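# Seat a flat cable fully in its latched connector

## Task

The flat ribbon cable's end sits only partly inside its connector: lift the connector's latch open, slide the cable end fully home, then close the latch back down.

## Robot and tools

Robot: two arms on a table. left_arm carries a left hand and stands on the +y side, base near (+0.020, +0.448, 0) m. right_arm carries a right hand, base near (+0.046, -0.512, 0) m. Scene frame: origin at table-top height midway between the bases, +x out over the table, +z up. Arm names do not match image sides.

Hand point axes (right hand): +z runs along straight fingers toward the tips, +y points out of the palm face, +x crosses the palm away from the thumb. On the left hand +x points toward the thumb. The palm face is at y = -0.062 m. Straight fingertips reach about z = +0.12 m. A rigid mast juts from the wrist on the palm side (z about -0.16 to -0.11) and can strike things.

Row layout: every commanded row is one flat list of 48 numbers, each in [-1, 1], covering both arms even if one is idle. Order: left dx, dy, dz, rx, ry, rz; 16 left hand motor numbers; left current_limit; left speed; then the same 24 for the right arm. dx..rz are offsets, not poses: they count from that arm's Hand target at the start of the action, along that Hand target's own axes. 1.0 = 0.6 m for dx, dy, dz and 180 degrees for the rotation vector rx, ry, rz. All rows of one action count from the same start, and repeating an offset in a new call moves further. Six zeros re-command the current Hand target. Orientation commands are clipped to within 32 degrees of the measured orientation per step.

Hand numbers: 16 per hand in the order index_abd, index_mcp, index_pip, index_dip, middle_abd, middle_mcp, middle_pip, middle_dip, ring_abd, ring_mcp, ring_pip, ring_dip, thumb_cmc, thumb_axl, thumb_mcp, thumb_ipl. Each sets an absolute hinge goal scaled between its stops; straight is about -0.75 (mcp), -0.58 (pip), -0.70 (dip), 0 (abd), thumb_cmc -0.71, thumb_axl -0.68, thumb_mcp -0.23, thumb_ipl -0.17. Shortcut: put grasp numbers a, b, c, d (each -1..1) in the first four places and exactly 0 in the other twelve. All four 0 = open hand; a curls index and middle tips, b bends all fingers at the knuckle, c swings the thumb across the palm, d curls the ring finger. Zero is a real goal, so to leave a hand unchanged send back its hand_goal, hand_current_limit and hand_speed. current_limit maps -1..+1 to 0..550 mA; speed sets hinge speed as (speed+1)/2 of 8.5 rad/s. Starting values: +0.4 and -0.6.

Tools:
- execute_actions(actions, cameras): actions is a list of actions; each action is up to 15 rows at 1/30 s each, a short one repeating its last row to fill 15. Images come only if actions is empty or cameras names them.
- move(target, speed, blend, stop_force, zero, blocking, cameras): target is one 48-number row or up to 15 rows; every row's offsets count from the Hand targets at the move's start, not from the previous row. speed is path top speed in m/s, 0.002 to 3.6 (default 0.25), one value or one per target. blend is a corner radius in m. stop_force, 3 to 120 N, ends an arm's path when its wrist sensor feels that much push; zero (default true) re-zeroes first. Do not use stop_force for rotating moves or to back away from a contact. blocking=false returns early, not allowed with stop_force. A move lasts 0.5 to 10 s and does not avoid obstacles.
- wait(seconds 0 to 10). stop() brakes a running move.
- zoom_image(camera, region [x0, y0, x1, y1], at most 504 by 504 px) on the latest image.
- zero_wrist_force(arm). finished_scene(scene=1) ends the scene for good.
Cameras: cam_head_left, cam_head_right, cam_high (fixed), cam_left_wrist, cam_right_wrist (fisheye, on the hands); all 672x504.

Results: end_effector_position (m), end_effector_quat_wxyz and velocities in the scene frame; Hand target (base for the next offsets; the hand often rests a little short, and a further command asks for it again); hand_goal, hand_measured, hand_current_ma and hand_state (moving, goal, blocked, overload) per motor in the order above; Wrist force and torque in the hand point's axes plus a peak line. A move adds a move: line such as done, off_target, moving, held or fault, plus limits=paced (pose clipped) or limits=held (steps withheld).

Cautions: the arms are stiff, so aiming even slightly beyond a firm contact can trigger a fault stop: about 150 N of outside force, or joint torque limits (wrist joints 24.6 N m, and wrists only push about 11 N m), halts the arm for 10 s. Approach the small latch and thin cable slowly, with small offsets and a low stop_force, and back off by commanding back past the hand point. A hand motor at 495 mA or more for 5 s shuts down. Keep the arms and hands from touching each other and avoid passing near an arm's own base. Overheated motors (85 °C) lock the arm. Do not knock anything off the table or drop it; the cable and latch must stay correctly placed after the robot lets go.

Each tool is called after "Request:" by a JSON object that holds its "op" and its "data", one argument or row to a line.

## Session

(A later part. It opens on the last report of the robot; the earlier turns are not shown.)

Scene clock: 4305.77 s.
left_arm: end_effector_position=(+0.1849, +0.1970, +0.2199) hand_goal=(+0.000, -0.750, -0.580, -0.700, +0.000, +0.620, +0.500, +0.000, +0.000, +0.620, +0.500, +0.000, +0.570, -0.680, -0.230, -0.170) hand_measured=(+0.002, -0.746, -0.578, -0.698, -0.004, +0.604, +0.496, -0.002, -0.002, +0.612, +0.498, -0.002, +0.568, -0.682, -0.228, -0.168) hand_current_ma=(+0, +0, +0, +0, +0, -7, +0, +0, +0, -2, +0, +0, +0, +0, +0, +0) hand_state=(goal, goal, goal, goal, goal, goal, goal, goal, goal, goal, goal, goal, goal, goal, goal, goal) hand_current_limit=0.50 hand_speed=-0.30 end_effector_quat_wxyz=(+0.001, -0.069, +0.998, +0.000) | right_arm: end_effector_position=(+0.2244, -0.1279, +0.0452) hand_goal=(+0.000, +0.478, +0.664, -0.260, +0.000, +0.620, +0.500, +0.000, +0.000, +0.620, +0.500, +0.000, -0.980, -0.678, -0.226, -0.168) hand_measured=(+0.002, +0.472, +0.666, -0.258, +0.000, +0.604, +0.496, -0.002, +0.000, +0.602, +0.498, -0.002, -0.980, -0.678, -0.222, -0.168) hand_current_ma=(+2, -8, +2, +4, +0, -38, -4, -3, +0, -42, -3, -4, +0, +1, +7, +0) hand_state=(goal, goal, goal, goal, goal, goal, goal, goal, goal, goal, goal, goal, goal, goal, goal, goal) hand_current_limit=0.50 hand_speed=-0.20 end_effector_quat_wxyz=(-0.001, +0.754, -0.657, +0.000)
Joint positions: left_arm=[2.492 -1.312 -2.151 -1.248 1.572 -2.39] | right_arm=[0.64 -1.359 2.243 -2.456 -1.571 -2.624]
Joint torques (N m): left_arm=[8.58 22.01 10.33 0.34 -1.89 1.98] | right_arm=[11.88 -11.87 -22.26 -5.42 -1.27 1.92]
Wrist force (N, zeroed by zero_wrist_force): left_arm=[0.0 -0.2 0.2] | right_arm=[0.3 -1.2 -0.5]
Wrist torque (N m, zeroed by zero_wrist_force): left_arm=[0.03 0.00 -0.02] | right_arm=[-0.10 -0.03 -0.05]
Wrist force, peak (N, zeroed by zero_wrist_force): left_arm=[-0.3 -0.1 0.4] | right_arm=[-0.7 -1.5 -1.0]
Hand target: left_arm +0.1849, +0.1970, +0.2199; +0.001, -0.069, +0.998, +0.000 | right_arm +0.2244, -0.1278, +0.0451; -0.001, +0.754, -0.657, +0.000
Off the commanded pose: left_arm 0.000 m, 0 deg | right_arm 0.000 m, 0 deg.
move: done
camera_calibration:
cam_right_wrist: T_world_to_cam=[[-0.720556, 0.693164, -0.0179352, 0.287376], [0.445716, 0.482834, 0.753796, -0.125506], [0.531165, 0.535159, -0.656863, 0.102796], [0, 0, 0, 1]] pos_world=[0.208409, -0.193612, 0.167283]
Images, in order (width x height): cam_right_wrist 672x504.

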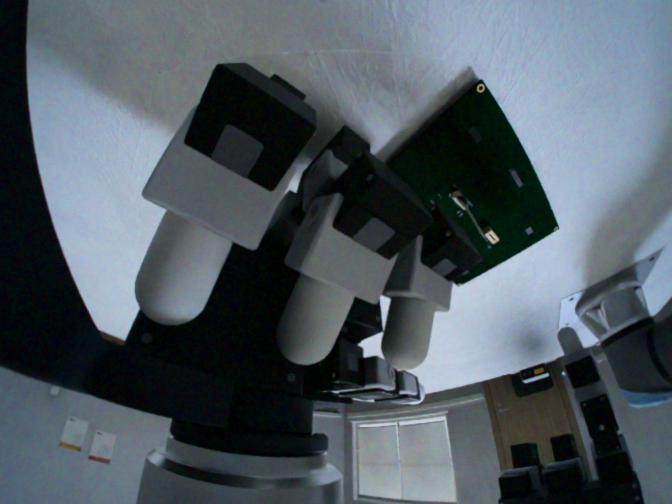

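Request:
{"op": "move", "data": {
  "target": [0,0,0,0,0,0, 0.001,-1,-0.7226,0.145,-0.001,-0.4795,-1,-1,0,0.62,0.5,0.001,0.571,-0.68,-0.23,-0.17,0.5,-0.3, 0.1479,-0.0048,-0.275,0,0,0, 0,0.479,0.664,-0.26,0,0.62,0.5,0.001,0,0.62,0.5,0.001,-0.98,-0.678,-0.226,-0.168,0.5,-0.2],
  "speed": 0.15
}}

Request:
{"op": "move", "data": {
  "target": [0,0,0,0,0,0, 0.001,-1,-0.7226,0.145,-0.001,-0.4795,-1,-1,0,0.62,0.5,0.001,0.571,-0.68,-0.23,-0.17,0.5,-0.3, 0,0,0,0,0,0.5, 0,0.479,0.664,-0.26,0,0.62,0.5,0.001,0,0.62,0.5,0.001,-0.98,-0.678,-0.226,-0.168,0.5,-0.2],
  "speed": 0.3
}}

Request:
{"op": "move", "data": {
  "target": [
    [0,0,0,0,0,0, 0.001,-1,-0.7226,0.145,-0.001,-0.4795,-1,-1,0,0.62,0.5,0.001,0.571,-0.68,-0.23,-0.17,0.5,-0.3, 0.1471,0.0657,0.0653,0,0,0, 0,0.479,0.664,-0.26,0,0.62,0.5,0.001,0,0.62,0.5,0.001,-0.98,-0.678,-0.226,-0.168,0.5,-0.2],
    [0,0,0,0,0,0, 0.001,-1,-0.7226,0.145,-0.001,-0.4795,-1,-1,0,0.62,0.5,0.001,0.571,-0.68,-0.23,-0.17,0.5,-0.3, 0.1366,0.2850,0.0667,0,0,0, 0,0.479,0.664,-0.26,0,0.62,0.5,0.001,0,0.62,0.5,0.001,-0.98,-0.678,-0.226,-0.168,0.5,-0.2]
  ],
  "speed": 0.15,
  "blend": 0.02
}}

Scene clock: 4408.20 s.
left_arm: end_effector_position=(+0.1849, +0.1970, +0.2199) hand_goal=(+0.000, -1.000, -0.722, +0.144, -0.002, -0.480, -1.000, -1.000, +0.000, +0.620, +0.500, +0.000, +0.570, -0.680, -0.230, -0.170) hand_measured=(+0.002, -0.990, -0.718, +0.140, -0.004, -0.480, -0.996, -0.998, -0.002, +0.612, +0.498, -0.002, +0.568, -0.682, -0.228, -0.168) hand_current_ma=(+0, +3, +1, +0, +0, +0, +1, +0, +0, -2, +0, +0, +0, +0, +0, +0) hand_state=(goal, goal, goal, goal, goal, goal, goal, goal, goal, goal, goal, goal, goal, goal, goal, goal) hand_current_limit=0.50 hand_speed=-0.30 end_effector_quat_wxyz=(+0.001, -0.069, +0.998, +0.000) | right_arm: end_effector_position=(+0.2392, -0.2154, +0.2099) hand_goal=(+0.000, +0.478, +0.664, -0.260, +0.000, +0.620, +0.500, +0.000, +0.000, +0.620, +0.500, +0.000, -0.980, -0.678, -0.226, -0.168) hand_measured=(+0.002, +0.472, +0.666, -0.258, +0.000, +0.604, +0.496, -0.002, +0.000, +0.602, +0.498, -0.002, -0.980, -0.678, -0.222, -0.168) hand_current_ma=(+2, -9, +2, +4, +0, -38, -4, -3, +0, -42, -3, -4, +0, +1, +7, +0) hand_state=(goal, goal, goal, goal, goal, goal, goal, goal, goal, goal, goal, goal, goal, goal, goal, goal) hand_current_limit=0.50 hand_speed=-0.20 end_effector_quat_wxyz=(-0.001, +0.754, -0.657, +0.000)
Joint positions: left_arm=[2.492 -1.312 -2.151 -1.248 1.572 -2.39] | right_arm=[0.438 -1.783 2.144 -1.933 -1.571 -2.826]
Joint torques (N m): left_arm=[9.48 20.92 11.66 1.94 -0.36 1.42] | right_arm=[-9.65 -27.85 -29.59 -0.06 2.19 -2.09]
Wrist force (N, zeroed by zero_wrist_force): left_arm=[0.0 0.0 0.2] | right_arm=[-0.1 -1.4 -0.7]
Wrist torque (N m, zeroed by zero_wrist_force): left_arm=[0.00 0.01 -0.02] | right_arm=[-0.09 0.04 0.10]
Wrist force, peak (N, zeroed by zero_wrist_force): left_arm=[-0.1 -0.4 0.4] | right_arm=[0.2 -1.5 -1.4]
Hand target: left_arm +0.1849, +0.1970, +0.2199; +0.001, -0.069, +0.998, +0.000 | right_arm +0.2392, -0.2155, +0.2100; -0.001, +0.754, -0.657, +0.000
Off the commanded pose: left_arm 0.000 m, 0 deg | right_arm 0.000 m, 0 deg.
move: done

Scene clock: 4411.63 s.
left_arm: end_effector_position=(+0.1849, +0.1970, +0.2199) hand_goal=(+0.000, -1.000, -0.722, +0.144, -0.002, -0.480, -1.000, -1.000, +0.000, +0.620, +0.500, +0.000, +0.570, -0.680, -0.230, -0.170) hand_measured=(+0.002, -0.990, -0.718, +0.140, -0.004, -0.480, -0.996, -0.998, -0.002, +0.612, +0.498, -0.002, +0.568, -0.682, -0.228, -0.168) hand_current_ma=(+0, +3, +1, +0, +0, +0, +1, +0, +0, -2, +0, +0, +0, +0, +0, +0) hand_state=(goal, goal, goal, goal, goal, goal, goal, goal, goal, goal, goal, goal, goal, goal, goal, goal) hand_current_limit=0.50 hand_speed=-0.30 end_effector_quat_wxyz=(+0.001, -0.069, +0.998, +0.000) | right_arm: end_effector_position=(+0.2392, -0.2155, +0.2100) hand_goal=(+0.000, +0.478, +0.664, -0.260, +0.000, +0.620, +0.500, +0.000, +0.000, +0.620, +0.500, +0.000, -0.980, -0.678, -0.226, -0.168) hand_measured=(+0.002, +0.472, +0.666, -0.258, +0.000, +0.604, +0.496, -0.002, +0.000, +0.602, +0.498, -0.002, -0.980, -0.678, -0.222, -0.168) hand_current_ma=(+2, -9, +2, +4, +0, -38, -4, -3, +0, -42, -3, -4, +0, +1, +7, +0) hand_state=(goal, goal, goal, goal, goal, goal, goal, goal, goal, goal, goal, goal, goal, goal, goal, goal) hand_current_limit=0.50 hand_speed=-0.20 end_effector_quat_wxyz=(+0.001, -0.069, +0.998, +0.000)
Joint positions: left_arm=[2.492 -1.312 -2.151 -1.248 1.572 -2.39] | right_arm=[0.334 -2.177 2.363 -1.758 -1.57 -1.359]
Joint torques (N m): left_arm=[9.08 20.74 12.21 3.47 1.85 0.82] | right_arm=[11.21 -12.69 -22.43 -0.22 -1.22 2.11]
Wrist force (N, zeroed by zero_wrist_force): left_arm=[0.1 0.0 0.2] | right_arm=[0.2 -1.2 -0.8]
Wrist torque (N m, zeroed by zero_wrist_force): left_arm=[-0.01 0.00 -0.02] | right_arm=[-0.09 -0.02 -0.01]
Wrist force, peak (N, zeroed by zero_wrist_force): left_arm=[-0.1 -0.2 0.3] | right_arm=[-0.1 -1.7 -0.6]
Hand target: left_arm +0.1849, +0.1970, +0.2199; +0.001, -0.069, +0.998, +0.000 | right_arm +0.2392, -0.2155, +0.2100; +0.001, -0.069, +0.998, +0.000
Off the commanded pose: left_arm 0.000 m, 0 deg | right_arm 0.000 m, 0 deg.
move: done

Scene clock: 4413.93 s.
left_arm: end_effector_position=(+0.1849, +0.1970, +0.2199) hand_goal=(+0.000, -1.000, -0.722, +0.144, -0.002, -0.480, -1.000, -1.000, +0.000, +0.620, +0.500, +0.000, +0.570, -0.680, -0.230, -0.170) hand_measured=(+0.002, -0.990, -0.718, +0.140, -0.004, -0.480, -0.996, -0.998, -0.002, +0.612, +0.498, -0.002, +0.568, -0.682, -0.228, -0.168) hand_current_ma=(+0, +3, +1, +0, +0, +0, +1, +0, +0, -2, +0, +0, +0, +0, +0, +0) hand_state=(goal, goal, goal, goal, goal, goal, goal, goal, goal, goal, goal, goal, goal, goal, goal, goal) hand_current_limit=0.50 hand_speed=-0.30 end_effector_quat_wxyz=(+0.001, -0.069, +0.998, +0.000) | right_arm: end_effector_position=(+0.1345, -0.0575, +0.1700) hand_goal=(+0.000, +0.478, +0.664, -0.260, +0.000, +0.620, +0.500, +0.000, +0.000, +0.620, +0.500, +0.000, -0.980, -0.678, -0.226, -0.168) hand_measured=(+0.002, +0.472, +0.666, -0.258, +0.000, +0.604, +0.496, -0.002, +0.000, +0.602, +0.498, -0.002, -0.980, -0.678, -0.222, -0.168) hand_current_ma=(+2, -9, +2, +4, +0, -38, -4, -3, +0, -42, -3, -4, +0, +1, +7, +0) hand_state=(goal, goal, goal, goal, goal, goal, goal, goal, goal, goal, goal, goal, goal, goal, goal, goal) hand_current_limit=0.50 hand_speed=-0.20 end_effector_quat_wxyz=(+0.001, -0.069, +0.998, +0.000)
Joint positions: left_arm=[2.492 -1.312 -2.151 -1.248 1.572 -2.39] | right_arm=[0.982 -1.808 2.274 -2.039 -1.572 -0.711]
Joint torques (N m): left_arm=[9.07 20.22 11.44 4.27 2.02 0.37] | right_arm=[10.41 3.29 -27.59 -5.97 -1.25 1.88]
Wrist force (N, zeroed by zero_wrist_force): left_arm=[-0.1 0.0 0.1] | right_arm=[0.3 -0.9 -0.8]
Wrist torque (N m, zeroed by zero_wrist_force): left_arm=[-0.01 0.01 -0.02] | right_arm=[-0.04 -0.03 -0.02]
Wrist force, peak (N, zeroed by zero_wrist_force): left_arm=[-0.1 0.0 0.5] | right_arm=[-0.7 -1.6 -1.0]
Hand target: left_arm +0.1849, +0.1970, +0.2199; +0.001, -0.069, +0.998, +0.000 | right_arm +0.1345, -0.0574, +0.1700; +0.001, -0.069, +0.998, +0.000
Off the commanded pose: left_arm 0.000 m, 0 deg | right_arm 0.000 m, 0 deg.
move: done

Request:
{"op": "move", "data": {
  "target": [0.0138,-0.2555,0,0,0,0, 0.001,-1,-0.7226,0.145,-0.001,-0.4795,-1,-1,0,0.62,0.5,0.001,0.571,-0.68,-0.23,-0.17,0.5,-0.3, 0,0,0.2233,0,0,0, 0,0.479,0.664,-0.26,0,0.62,0.5,0.001,0,0.62,0.5,0.001,-0.98,-0.678,-0.226,-0.168,0.5,-0.2],
  "speed": 0.12
}}

Request:
{"op": "zero_wrist_force", "data": {
  "arm": "right_arm"
}}

Request:
{"op": "move", "data": {
  "target": [0,0,0,0,0,0, 0.001,-1,-0.7226,0.145,-0.001,-0.4795,-1,-1,0,0.62,0.5,0.001,0.571,-0.68,-0.23,-0.17,0.5,-0.3, 0,0,0.0103,0,0,0, 0,0.479,0.664,-0.26,0,0.62,0.5,0.001,0,0.62,0.5,0.001,-0.98,-0.678,-0.226,-0.168,0.5,-0.2],
  "speed": 0.01,
  "cameras": ["cam_right_wrist","cam_left_wrist"]
}}

Request:
{"op": "zoom_image", "data": {
  "camera": "cam_right_wrist",
  "region": [430, 160, 510, 240]
}}

Scene clock: 4420.70 s.
left_arm: end_effector_position=(+0.1979, +0.0441, +0.2200) hand_goal=(+0.000, -1.000, -0.722, +0.144, -0.002, -0.480, -1.000, -1.000, +0.000, +0.620, +0.500, +0.000, +0.570, -0.680, -0.230, -0.170) hand_measured=(+0.002, -0.990, -0.718, +0.140, -0.004, -0.480, -0.996, -0.998, -0.002, +0.612, +0.498, -0.002, +0.568, -0.682, -0.228, -0.168) hand_current_ma=(+0, +3, +1, +0, +0, +0, +1, +0, +0, -2, +0, +0, +0, +0, +0, +0) hand_state=(goal, goal, goal, goal, goal, goal, goal, goal, goal, goal, goal, goal, goal, goal, goal, goal) hand_current_limit=0.50 hand_speed=-0.30 end_effector_quat_wxyz=(+0.001, -0.069, +0.998, +0.000) | right_arm: end_effector_position=(+0.1347, -0.0573, +0.0361) hand_goal=(+0.000, +0.478, +0.664, -0.260, +0.000, +0.620, +0.500, +0.000, +0.000, +0.620, +0.500, +0.000, -0.980, -0.678, -0.226, -0.168) hand_measured=(+0.002, +0.472, +0.666, -0.258, +0.000, +0.604, +0.496, -0.002, +0.000, +0.602, +0.498, -0.002, -0.980, -0.678, -0.222, -0.168) hand_current_ma=(+2, -9, +2, +4, +0, -38, -4, -3, +0, -42, -3, -4, +0, +1, +7, +0) hand_state=(goal, goal, goal, goal, goal, goal, goal, goal, goal, goal, goal, goal, goal, goal, goal, goal) hand_current_limit=0.50 hand_speed=-0.20 end_effector_quat_wxyz=(+0.001, -0.069, +0.998, +0.000)
Joint positions: left_arm=[2.268 -1.675 -1.82 -1.216 1.572 -2.615] | right_arm=[0.982 -1.51 2.47 -2.532 -1.572 -0.711]
Joint torques (N m): left_arm=[-8.57 14.35 32.75 0.37 2.17 -2.1] | right_arm=[11.07 -4.61 -8.51 -5.98 2.2 1.98]
Wrist force (N, zeroed by zero_wrist_force): left_arm=[-0.2 -0.1 0.3] | right_arm=[0.1 -1.0 -0.9]
Wrist torque (N m, zeroed by zero_wrist_force): left_arm=[-0.04 0.02 0.10] | right_arm=[-0.04 0.00 0.00]
Wrist force, peak (N, zeroed by zero_wrist_force): left_arm=[-0.1 0.8 0.6] | right_arm=[0.4 -0.8 -1.4]
Hand target: left_arm +0.1979, +0.0440, +0.2200; +0.001, -0.069, +0.998, +0.000 | right_arm +0.1347, -0.0572, +0.0360; +0.001, -0.069, +0.998, +0.000
Off the commanded pose: left_arm 0.000 m, 0 deg | right_arm 0.000 m, 0 deg.
move: done

Wrist force sensor zeroed.

Scene clock: 4421.67 s.
left_arm: end_effector_position=(+0.1979, +0.0440, +0.2200) hand_goal=(+0.000, -1.000, -0.722, +0.144, -0.002, -0.480, -1.000, -1.000, +0.000, +0.620, +0.500, +0.000, +0.570, -0.680, -0.230, -0.170) hand_measured=(+0.002, -0.990, -0.718, +0.140, -0.004, -0.480, -0.996, -0.998, -0.002, +0.612, +0.498, -0.002, +0.568, -0.682, -0.228, -0.168) hand_current_ma=(+0, +3, +1, +0, +0, +0, +1, +0, +0, -2, +0, +0, +0, +0, +0, +0) hand_state=(goal, goal, goal, goal, goal, goal, goal, goal, goal, goal, goal, goal, goal, goal, goal, goal) hand_current_limit=0.50 hand_speed=-0.30 end_effector_quat_wxyz=(+0.001, -0.069, +0.998, +0.000) | right_arm: end_effector_position=(+0.1347, -0.0572, +0.0299) hand_goal=(+0.000, +0.478, +0.664, -0.260, +0.000, +0.620, +0.500, +0.000, +0.000, +0.620, +0.500, +0.000, -0.980, -0.678, -0.226, -0.168) hand_measured=(+0.002, +0.478, +0.666, -0.258, +0.000, +0.604, +0.496, -0.002, +0.000, +0.602, +0.498, -0.002, -0.980, -0.678, -0.222, -0.168) hand_current_ma=(+2, +2, +2, +4, +0, -38, -4, -3, +0, -42, -3, -4, +0, +1, +7, +0) hand_state=(goal, goal, goal, goal, goal, goal, goal, goal, goal, goal, goal, goal, goal, goal, goal, goal) hand_current_limit=0.50 hand_speed=-0.20 end_effector_quat_wxyz=(+0.001, -0.069, +0.998, +0.000)
Joint positions: left_arm=[2.268 -1.675 -1.82 -1.216 1.572 -2.615] | right_arm=[0.982 -1.491 2.476 -2.558 -1.572 -0.711]
Joint torques (N m): left_arm=[-9.52 15.73 32.36 0.65 2.23 -2.33] | right_arm=[9.53 -3.63 -6.83 -5.54 2.16 1.41]
Wrist force (N, zeroed by zero_wrist_force): left_arm=[-0.1 0.0 0.3] | right_arm=[-0.1 -0.6 -1.2]
Wrist torque (N m, zeroed by zero_wrist_force): left_arm=[-0.02 0.01 0.12] | right_arm=[-0.02 -0.03 0.00]
Wrist force, peak (N, zeroed by zero_wrist_force): left_arm=[-0.1 0.0 0.5] | right_arm=[-0.1 -0.6 -1.2]
Hand target: left_arm +0.1979, +0.0440, +0.2200; +0.001, -0.069, +0.998, +0.000 | right_arm +0.1347, -0.0572, +0.0298; +0.001, -0.069, +0.998, +0.000
Off the commanded pose: left_arm 0.000 m, 0 deg | right_arm 0.000 m, 0 deg.
move: done
camera_calibration:
cam_left_wrist: T_world_to_cam=[[0.850131, -0.525209, -0.0378524, -0.164824], [-0.315458, -0.565535, 0.762008, -0.133226], [-0.421621, -0.635866, -0.64646, 0.377811], [0, 0, 0, 1]] pos_world=[0.257388, 0.0783264, 0.33952]
cam_right_wrist: T_world_to_cam=[[0.693227, 0.720548, -0.0157027, -0.0153884], [0.482295, -0.447597, 0.753026, -0.166298], [0.535563, -0.529592, -0.657803, 0.0410485], [0, 0, 0, 1]] pos_world=[0.0688882, -0.0416074, 0.151987]
Images, in order (width x height): cam_left_wrist 672x504, cam_right_wrist 672x504.

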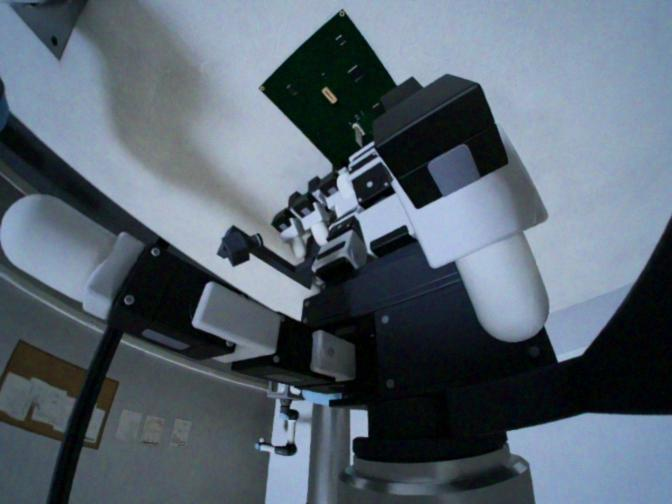

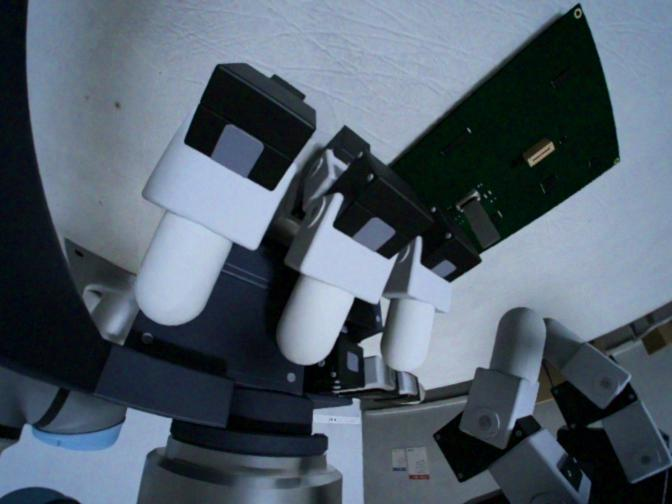

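Scaled by 6.300 from the camera's 672x504 image, which has a finer 960x720 frame.

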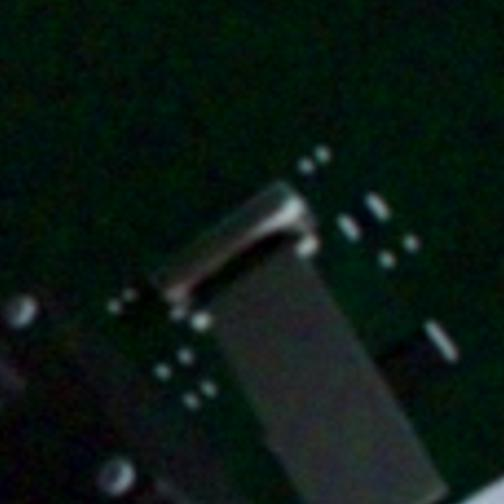

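Request:
{"op": "move", "data": {
  "target": [0,0,0.14,0,0,0, 0.001,-1,-0.7226,0.145,-0.001,-0.4795,-1,-1,0,0.62,0.5,0.001,0.571,-0.68,-0.23,-0.17,0.5,-0.3, 0,0,0,0,0,0, 0,0.479,0.664,-0.26,0,0.62,0.5,0.001,0,0.62,0.5,0.001,-0.98,-0.678,-0.226,-0.168,0.5,-0.2],
  "speed": 0.06,
  "cameras": ["cam_right_wrist","cam_left_wrist"]
}}

Request:
{"op": "zoom_image", "data": {
  "camera": "cam_right_wrist",
  "region": [430, 160, 530, 260]
}}

Scene clock: 4428.93 s.
left_arm: end_effector_position=(+0.1980, +0.0440, +0.1361) hand_goal=(+0.000, -1.000, -0.722, +0.144, -0.002, -0.480, -1.000, -1.000, +0.000, +0.620, +0.500, +0.000, +0.570, -0.680, -0.230, -0.170) hand_measured=(+0.002, -0.990, -0.718, +0.140, -0.004, -0.480, -0.996, -0.998, -0.002, +0.612, +0.498, -0.002, +0.568, -0.682, -0.228, -0.168) hand_current_ma=(+0, +3, +1, +0, +0, +0, +1, +0, +0, -2, +0, +0, +0, +0, +0, +0) hand_state=(goal, goal, goal, goal, goal, goal, goal, goal, goal, goal, goal, goal, goal, goal, goal, goal) hand_current_limit=0.50 hand_speed=-0.30 end_effector_quat_wxyz=(+0.001, -0.069, +0.998, +0.000) | right_arm: end_effector_position=(+0.1347, -0.0572, +0.0298) hand_goal=(+0.000, +0.478, +0.664, -0.260, +0.000, +0.620, +0.500, +0.000, +0.000, +0.620, +0.500, +0.000, -0.980, -0.678, -0.226, -0.168) hand_measured=(+0.002, +0.480, +0.666, -0.258, +0.000, +0.604, +0.496, -0.002, +0.000, +0.602, +0.498, -0.002, -0.980, -0.678, -0.222, -0.168) hand_current_ma=(+2, +3, +2, +4, +0, -38, -4, -3, +0, -42, -3, -4, +0, +1, +7, +0) hand_state=(goal, goal, goal, goal, goal, goal, goal, goal, goal, goal, goal, goal, goal, goal, goal, goal) hand_current_limit=0.50 hand_speed=-0.20 end_effector_quat_wxyz=(+0.001, -0.069, +0.998, +0.000)
Joint positions: left_arm=[2.268 -1.768 -1.949 -0.994 1.572 -2.615] | right_arm=[0.982 -1.49 2.476 -2.558 -1.572 -0.711]
Joint torques (N m): left_arm=[4.03 17.78 7.69 4.78 1.06 0.97] | right_arm=[-1.09 -3.46 -6.68 -5.73 2.26 -1.72]
Wrist force (N, zeroed by zero_wrist_force): left_arm=[0.1 -0.3 0.2] | right_arm=[-0.2 -0.7 -1.4]
Wrist torque (N m, zeroed by zero_wrist_force): left_arm=[-0.06 -0.01 0.13] | right_arm=[0.00 -0.01 0.00]
Wrist force, peak (N, zeroed by zero_wrist_force): left_arm=[0.0 -0.1 0.7] | right_arm=[-0.3 -0.9 -1.7]
Hand target: left_arm +0.1980, +0.0440, +0.1360; +0.001, -0.069, +0.998, +0.000 | right_arm +0.1347, -0.0572, +0.0298; +0.001, -0.069, +0.998, +0.000
Off the commanded pose: left_arm 0.000 m, 0 deg | right_arm 0.000 m, 0 deg.
move: done
camera_calibration:
cam_left_wrist: T_world_to_cam=[[0.850073, -0.525296, -0.0379417, -0.168125], [-0.315468, -0.565552, 0.761992, -0.0692222], [-0.421729, -0.635779, -0.646474, 0.323682], [0, 0, 0, 1]] pos_world=[0.257588, 0.0783265, 0.25562]
cam_right_wrist: T_world_to_cam=[[0.693227, 0.720548, -0.0157027, -0.01539], [0.482295, -0.447597, 0.753026, -0.166223], [0.535563, -0.529592, -0.657803, 0.0409827], [0, 0, 0, 1]] pos_world=[0.0688882, -0.0416074, 0.151887]
Images, in order (width x height): cam_left_wrist 672x504, cam_right_wrist 672x504.

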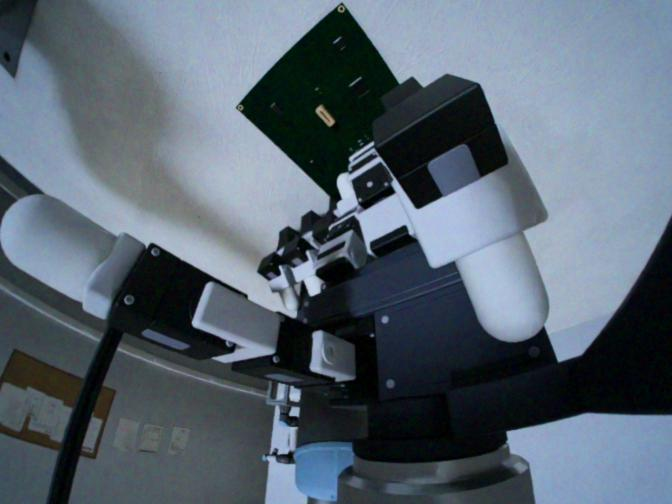

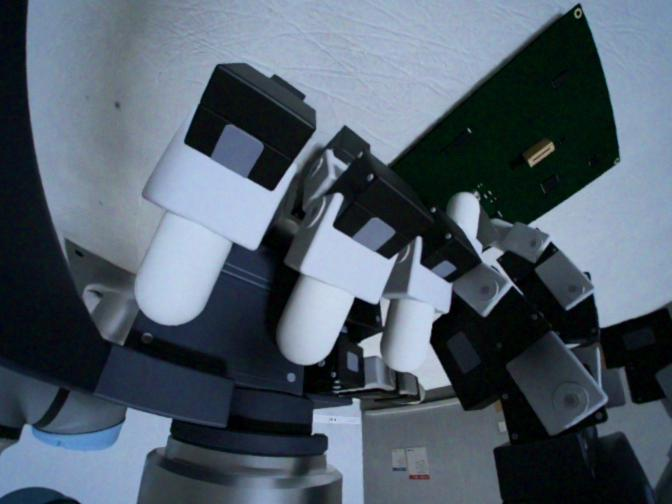

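Scaled by 5.040 from the camera's 672x504 image, which has a finer 960x720 frame.

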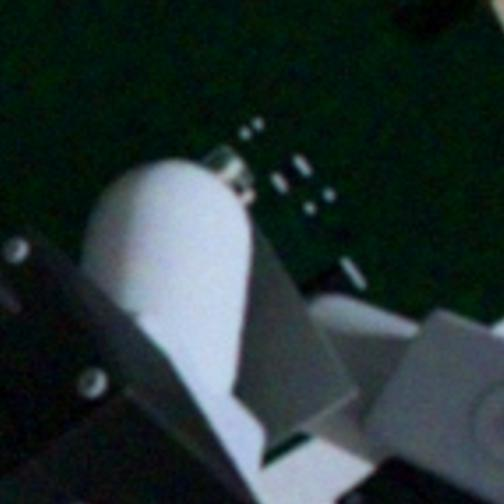

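Request:
{"op": "zero_wrist_force", "data": {
  "arm": "left_arm"
}}

Request:
{"op": "move", "data": {
  "target": [0,0,0,0,0,0, 0.5,-1,-0.7226,0.145,-0.5,-0.4795,-1,-1,0,0.62,0.5,0.001,0.571,-0.68,-0.23,-0.17,0.77,-0.5, 0,0,0,0,0,0, 0,0.479,0.664,-0.26,0,0.62,0.5,0.001,0,0.62,0.5,0.001,-0.98,-0.678,-0.226,-0.168,0.5,-0.2],
  "speed": 0.05,
  "cameras": ["cam_right_wrist"]
}}

Request:
{"op": "zoom_image", "data": {
  "camera": "cam_right_wrist",
  "region": [430, 160, 530, 260]
}}

Wrist force sensor zeroed.

Scene clock: 4433.73 s.
left_arm: end_effector_position=(+0.1980, +0.0440, +0.1360) hand_goal=(+0.500, -1.000, -0.722, +0.144, -0.500, -0.480, -1.000, -1.000, +0.000, +0.620, +0.500, +0.000, +0.570, -0.680, -0.230, -0.170) hand_measured=(+0.184, -0.994, -0.718, +0.144, -0.172, -0.478, -1.000, -1.000, -0.002, +0.612, +0.498, -0.002, +0.568, -0.682, -0.228, -0.168) hand_current_ma=(-484, +1, +1, +0, +486, +0, +0, +0, +0, -2, +0, +0, +0, +0, +0, +0) hand_state=(blocked, goal, goal, goal, blocked, goal, goal, goal, goal, goal, goal, goal, goal, goal, goal, goal) hand_current_limit=0.77 hand_speed=-0.50 end_effector_quat_wxyz=(+0.001, -0.069, +0.998, +0.000) | right_arm: end_effector_position=(+0.1347, -0.0572, +0.0298) hand_goal=(+0.000, +0.478, +0.664, -0.260, +0.000, +0.620, +0.500, +0.000, +0.000, +0.620, +0.500, +0.000, -0.980, -0.678, -0.226, -0.168) hand_measured=(+0.002, +0.480, +0.666, -0.258, +0.000, +0.604, +0.496, -0.002, +0.000, +0.602, +0.498, -0.002, -0.980, -0.678, -0.222, -0.168) hand_current_ma=(+2, +3, +2, +4, +0, -38, -4, -3, +0, -42, -3, -4, +0, +1, +7, +0) hand_state=(goal, goal, goal, goal, goal, goal, goal, goal, goal, goal, goal, goal, goal, goal, goal, goal) hand_current_limit=0.50 hand_speed=-0.20 end_effector_quat_wxyz=(+0.001, -0.069, +0.998, +0.000)
Joint positions: left_arm=[2.268 -1.769 -1.949 -0.993 1.572 -2.615] | right_arm=[0.982 -1.49 2.476 -2.558 -1.572 -0.711]
Joint torques (N m): left_arm=[-6.97 17.08 8.09 4.88 0.64 -1.84] | right_arm=[-6.17 -3.59 -6.56 -5.7 2.19 -1.7]
Wrist force (N, zeroed by zero_wrist_force): left_arm=[-0.2 0.4 0.2] | right_arm=[0.0 -0.5 -1.3]
Wrist torque (N m, zeroed by zero_wrist_force): left_arm=[0.01 0.03 -0.02] | right_arm=[-0.01 -0.04 0.01]
Wrist force, peak (N, zeroed by zero_wrist_force): left_arm=[-0.1 0.5 0.1] | right_arm=[-0.2 -1.0 -1.6]
Hand target: left_arm +0.1980, +0.0440, +0.1360; +0.001, -0.069, +0.998, +0.000 | right_arm +0.1347, -0.0572, +0.0298; +0.001, -0.069, +0.998, +0.000
Off the commanded pose: left_arm 0.000 m, 0 deg | right_arm 0.000 m, 0 deg.
move: done
camera_calibration:
cam_right_wrist: T_world_to_cam=[[0.693227, 0.720548, -0.0157027, -0.01539], [0.482295, -0.447597, 0.753026, -0.166223], [0.535563, -0.529592, -0.657803, 0.0409827], [0, 0, 0, 1]] pos_world=[0.0688882, -0.0416074, 0.151887]
Images, in order (width x height): cam_right_wrist 672x504.

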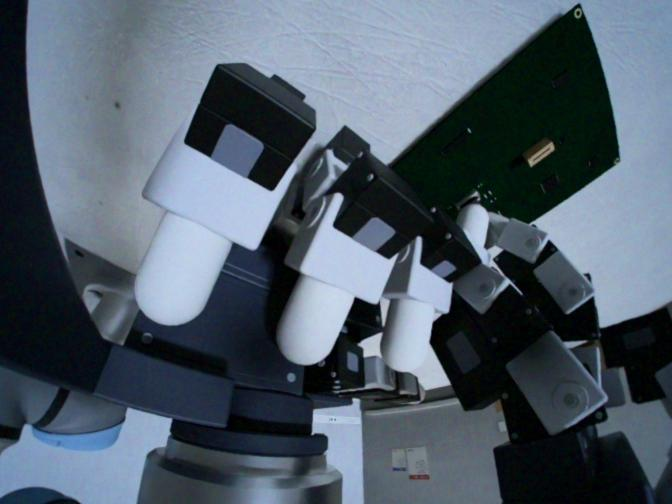

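Scaled by 5.040 from the camera's 672x504 image, which has a finer 960x720 frame.

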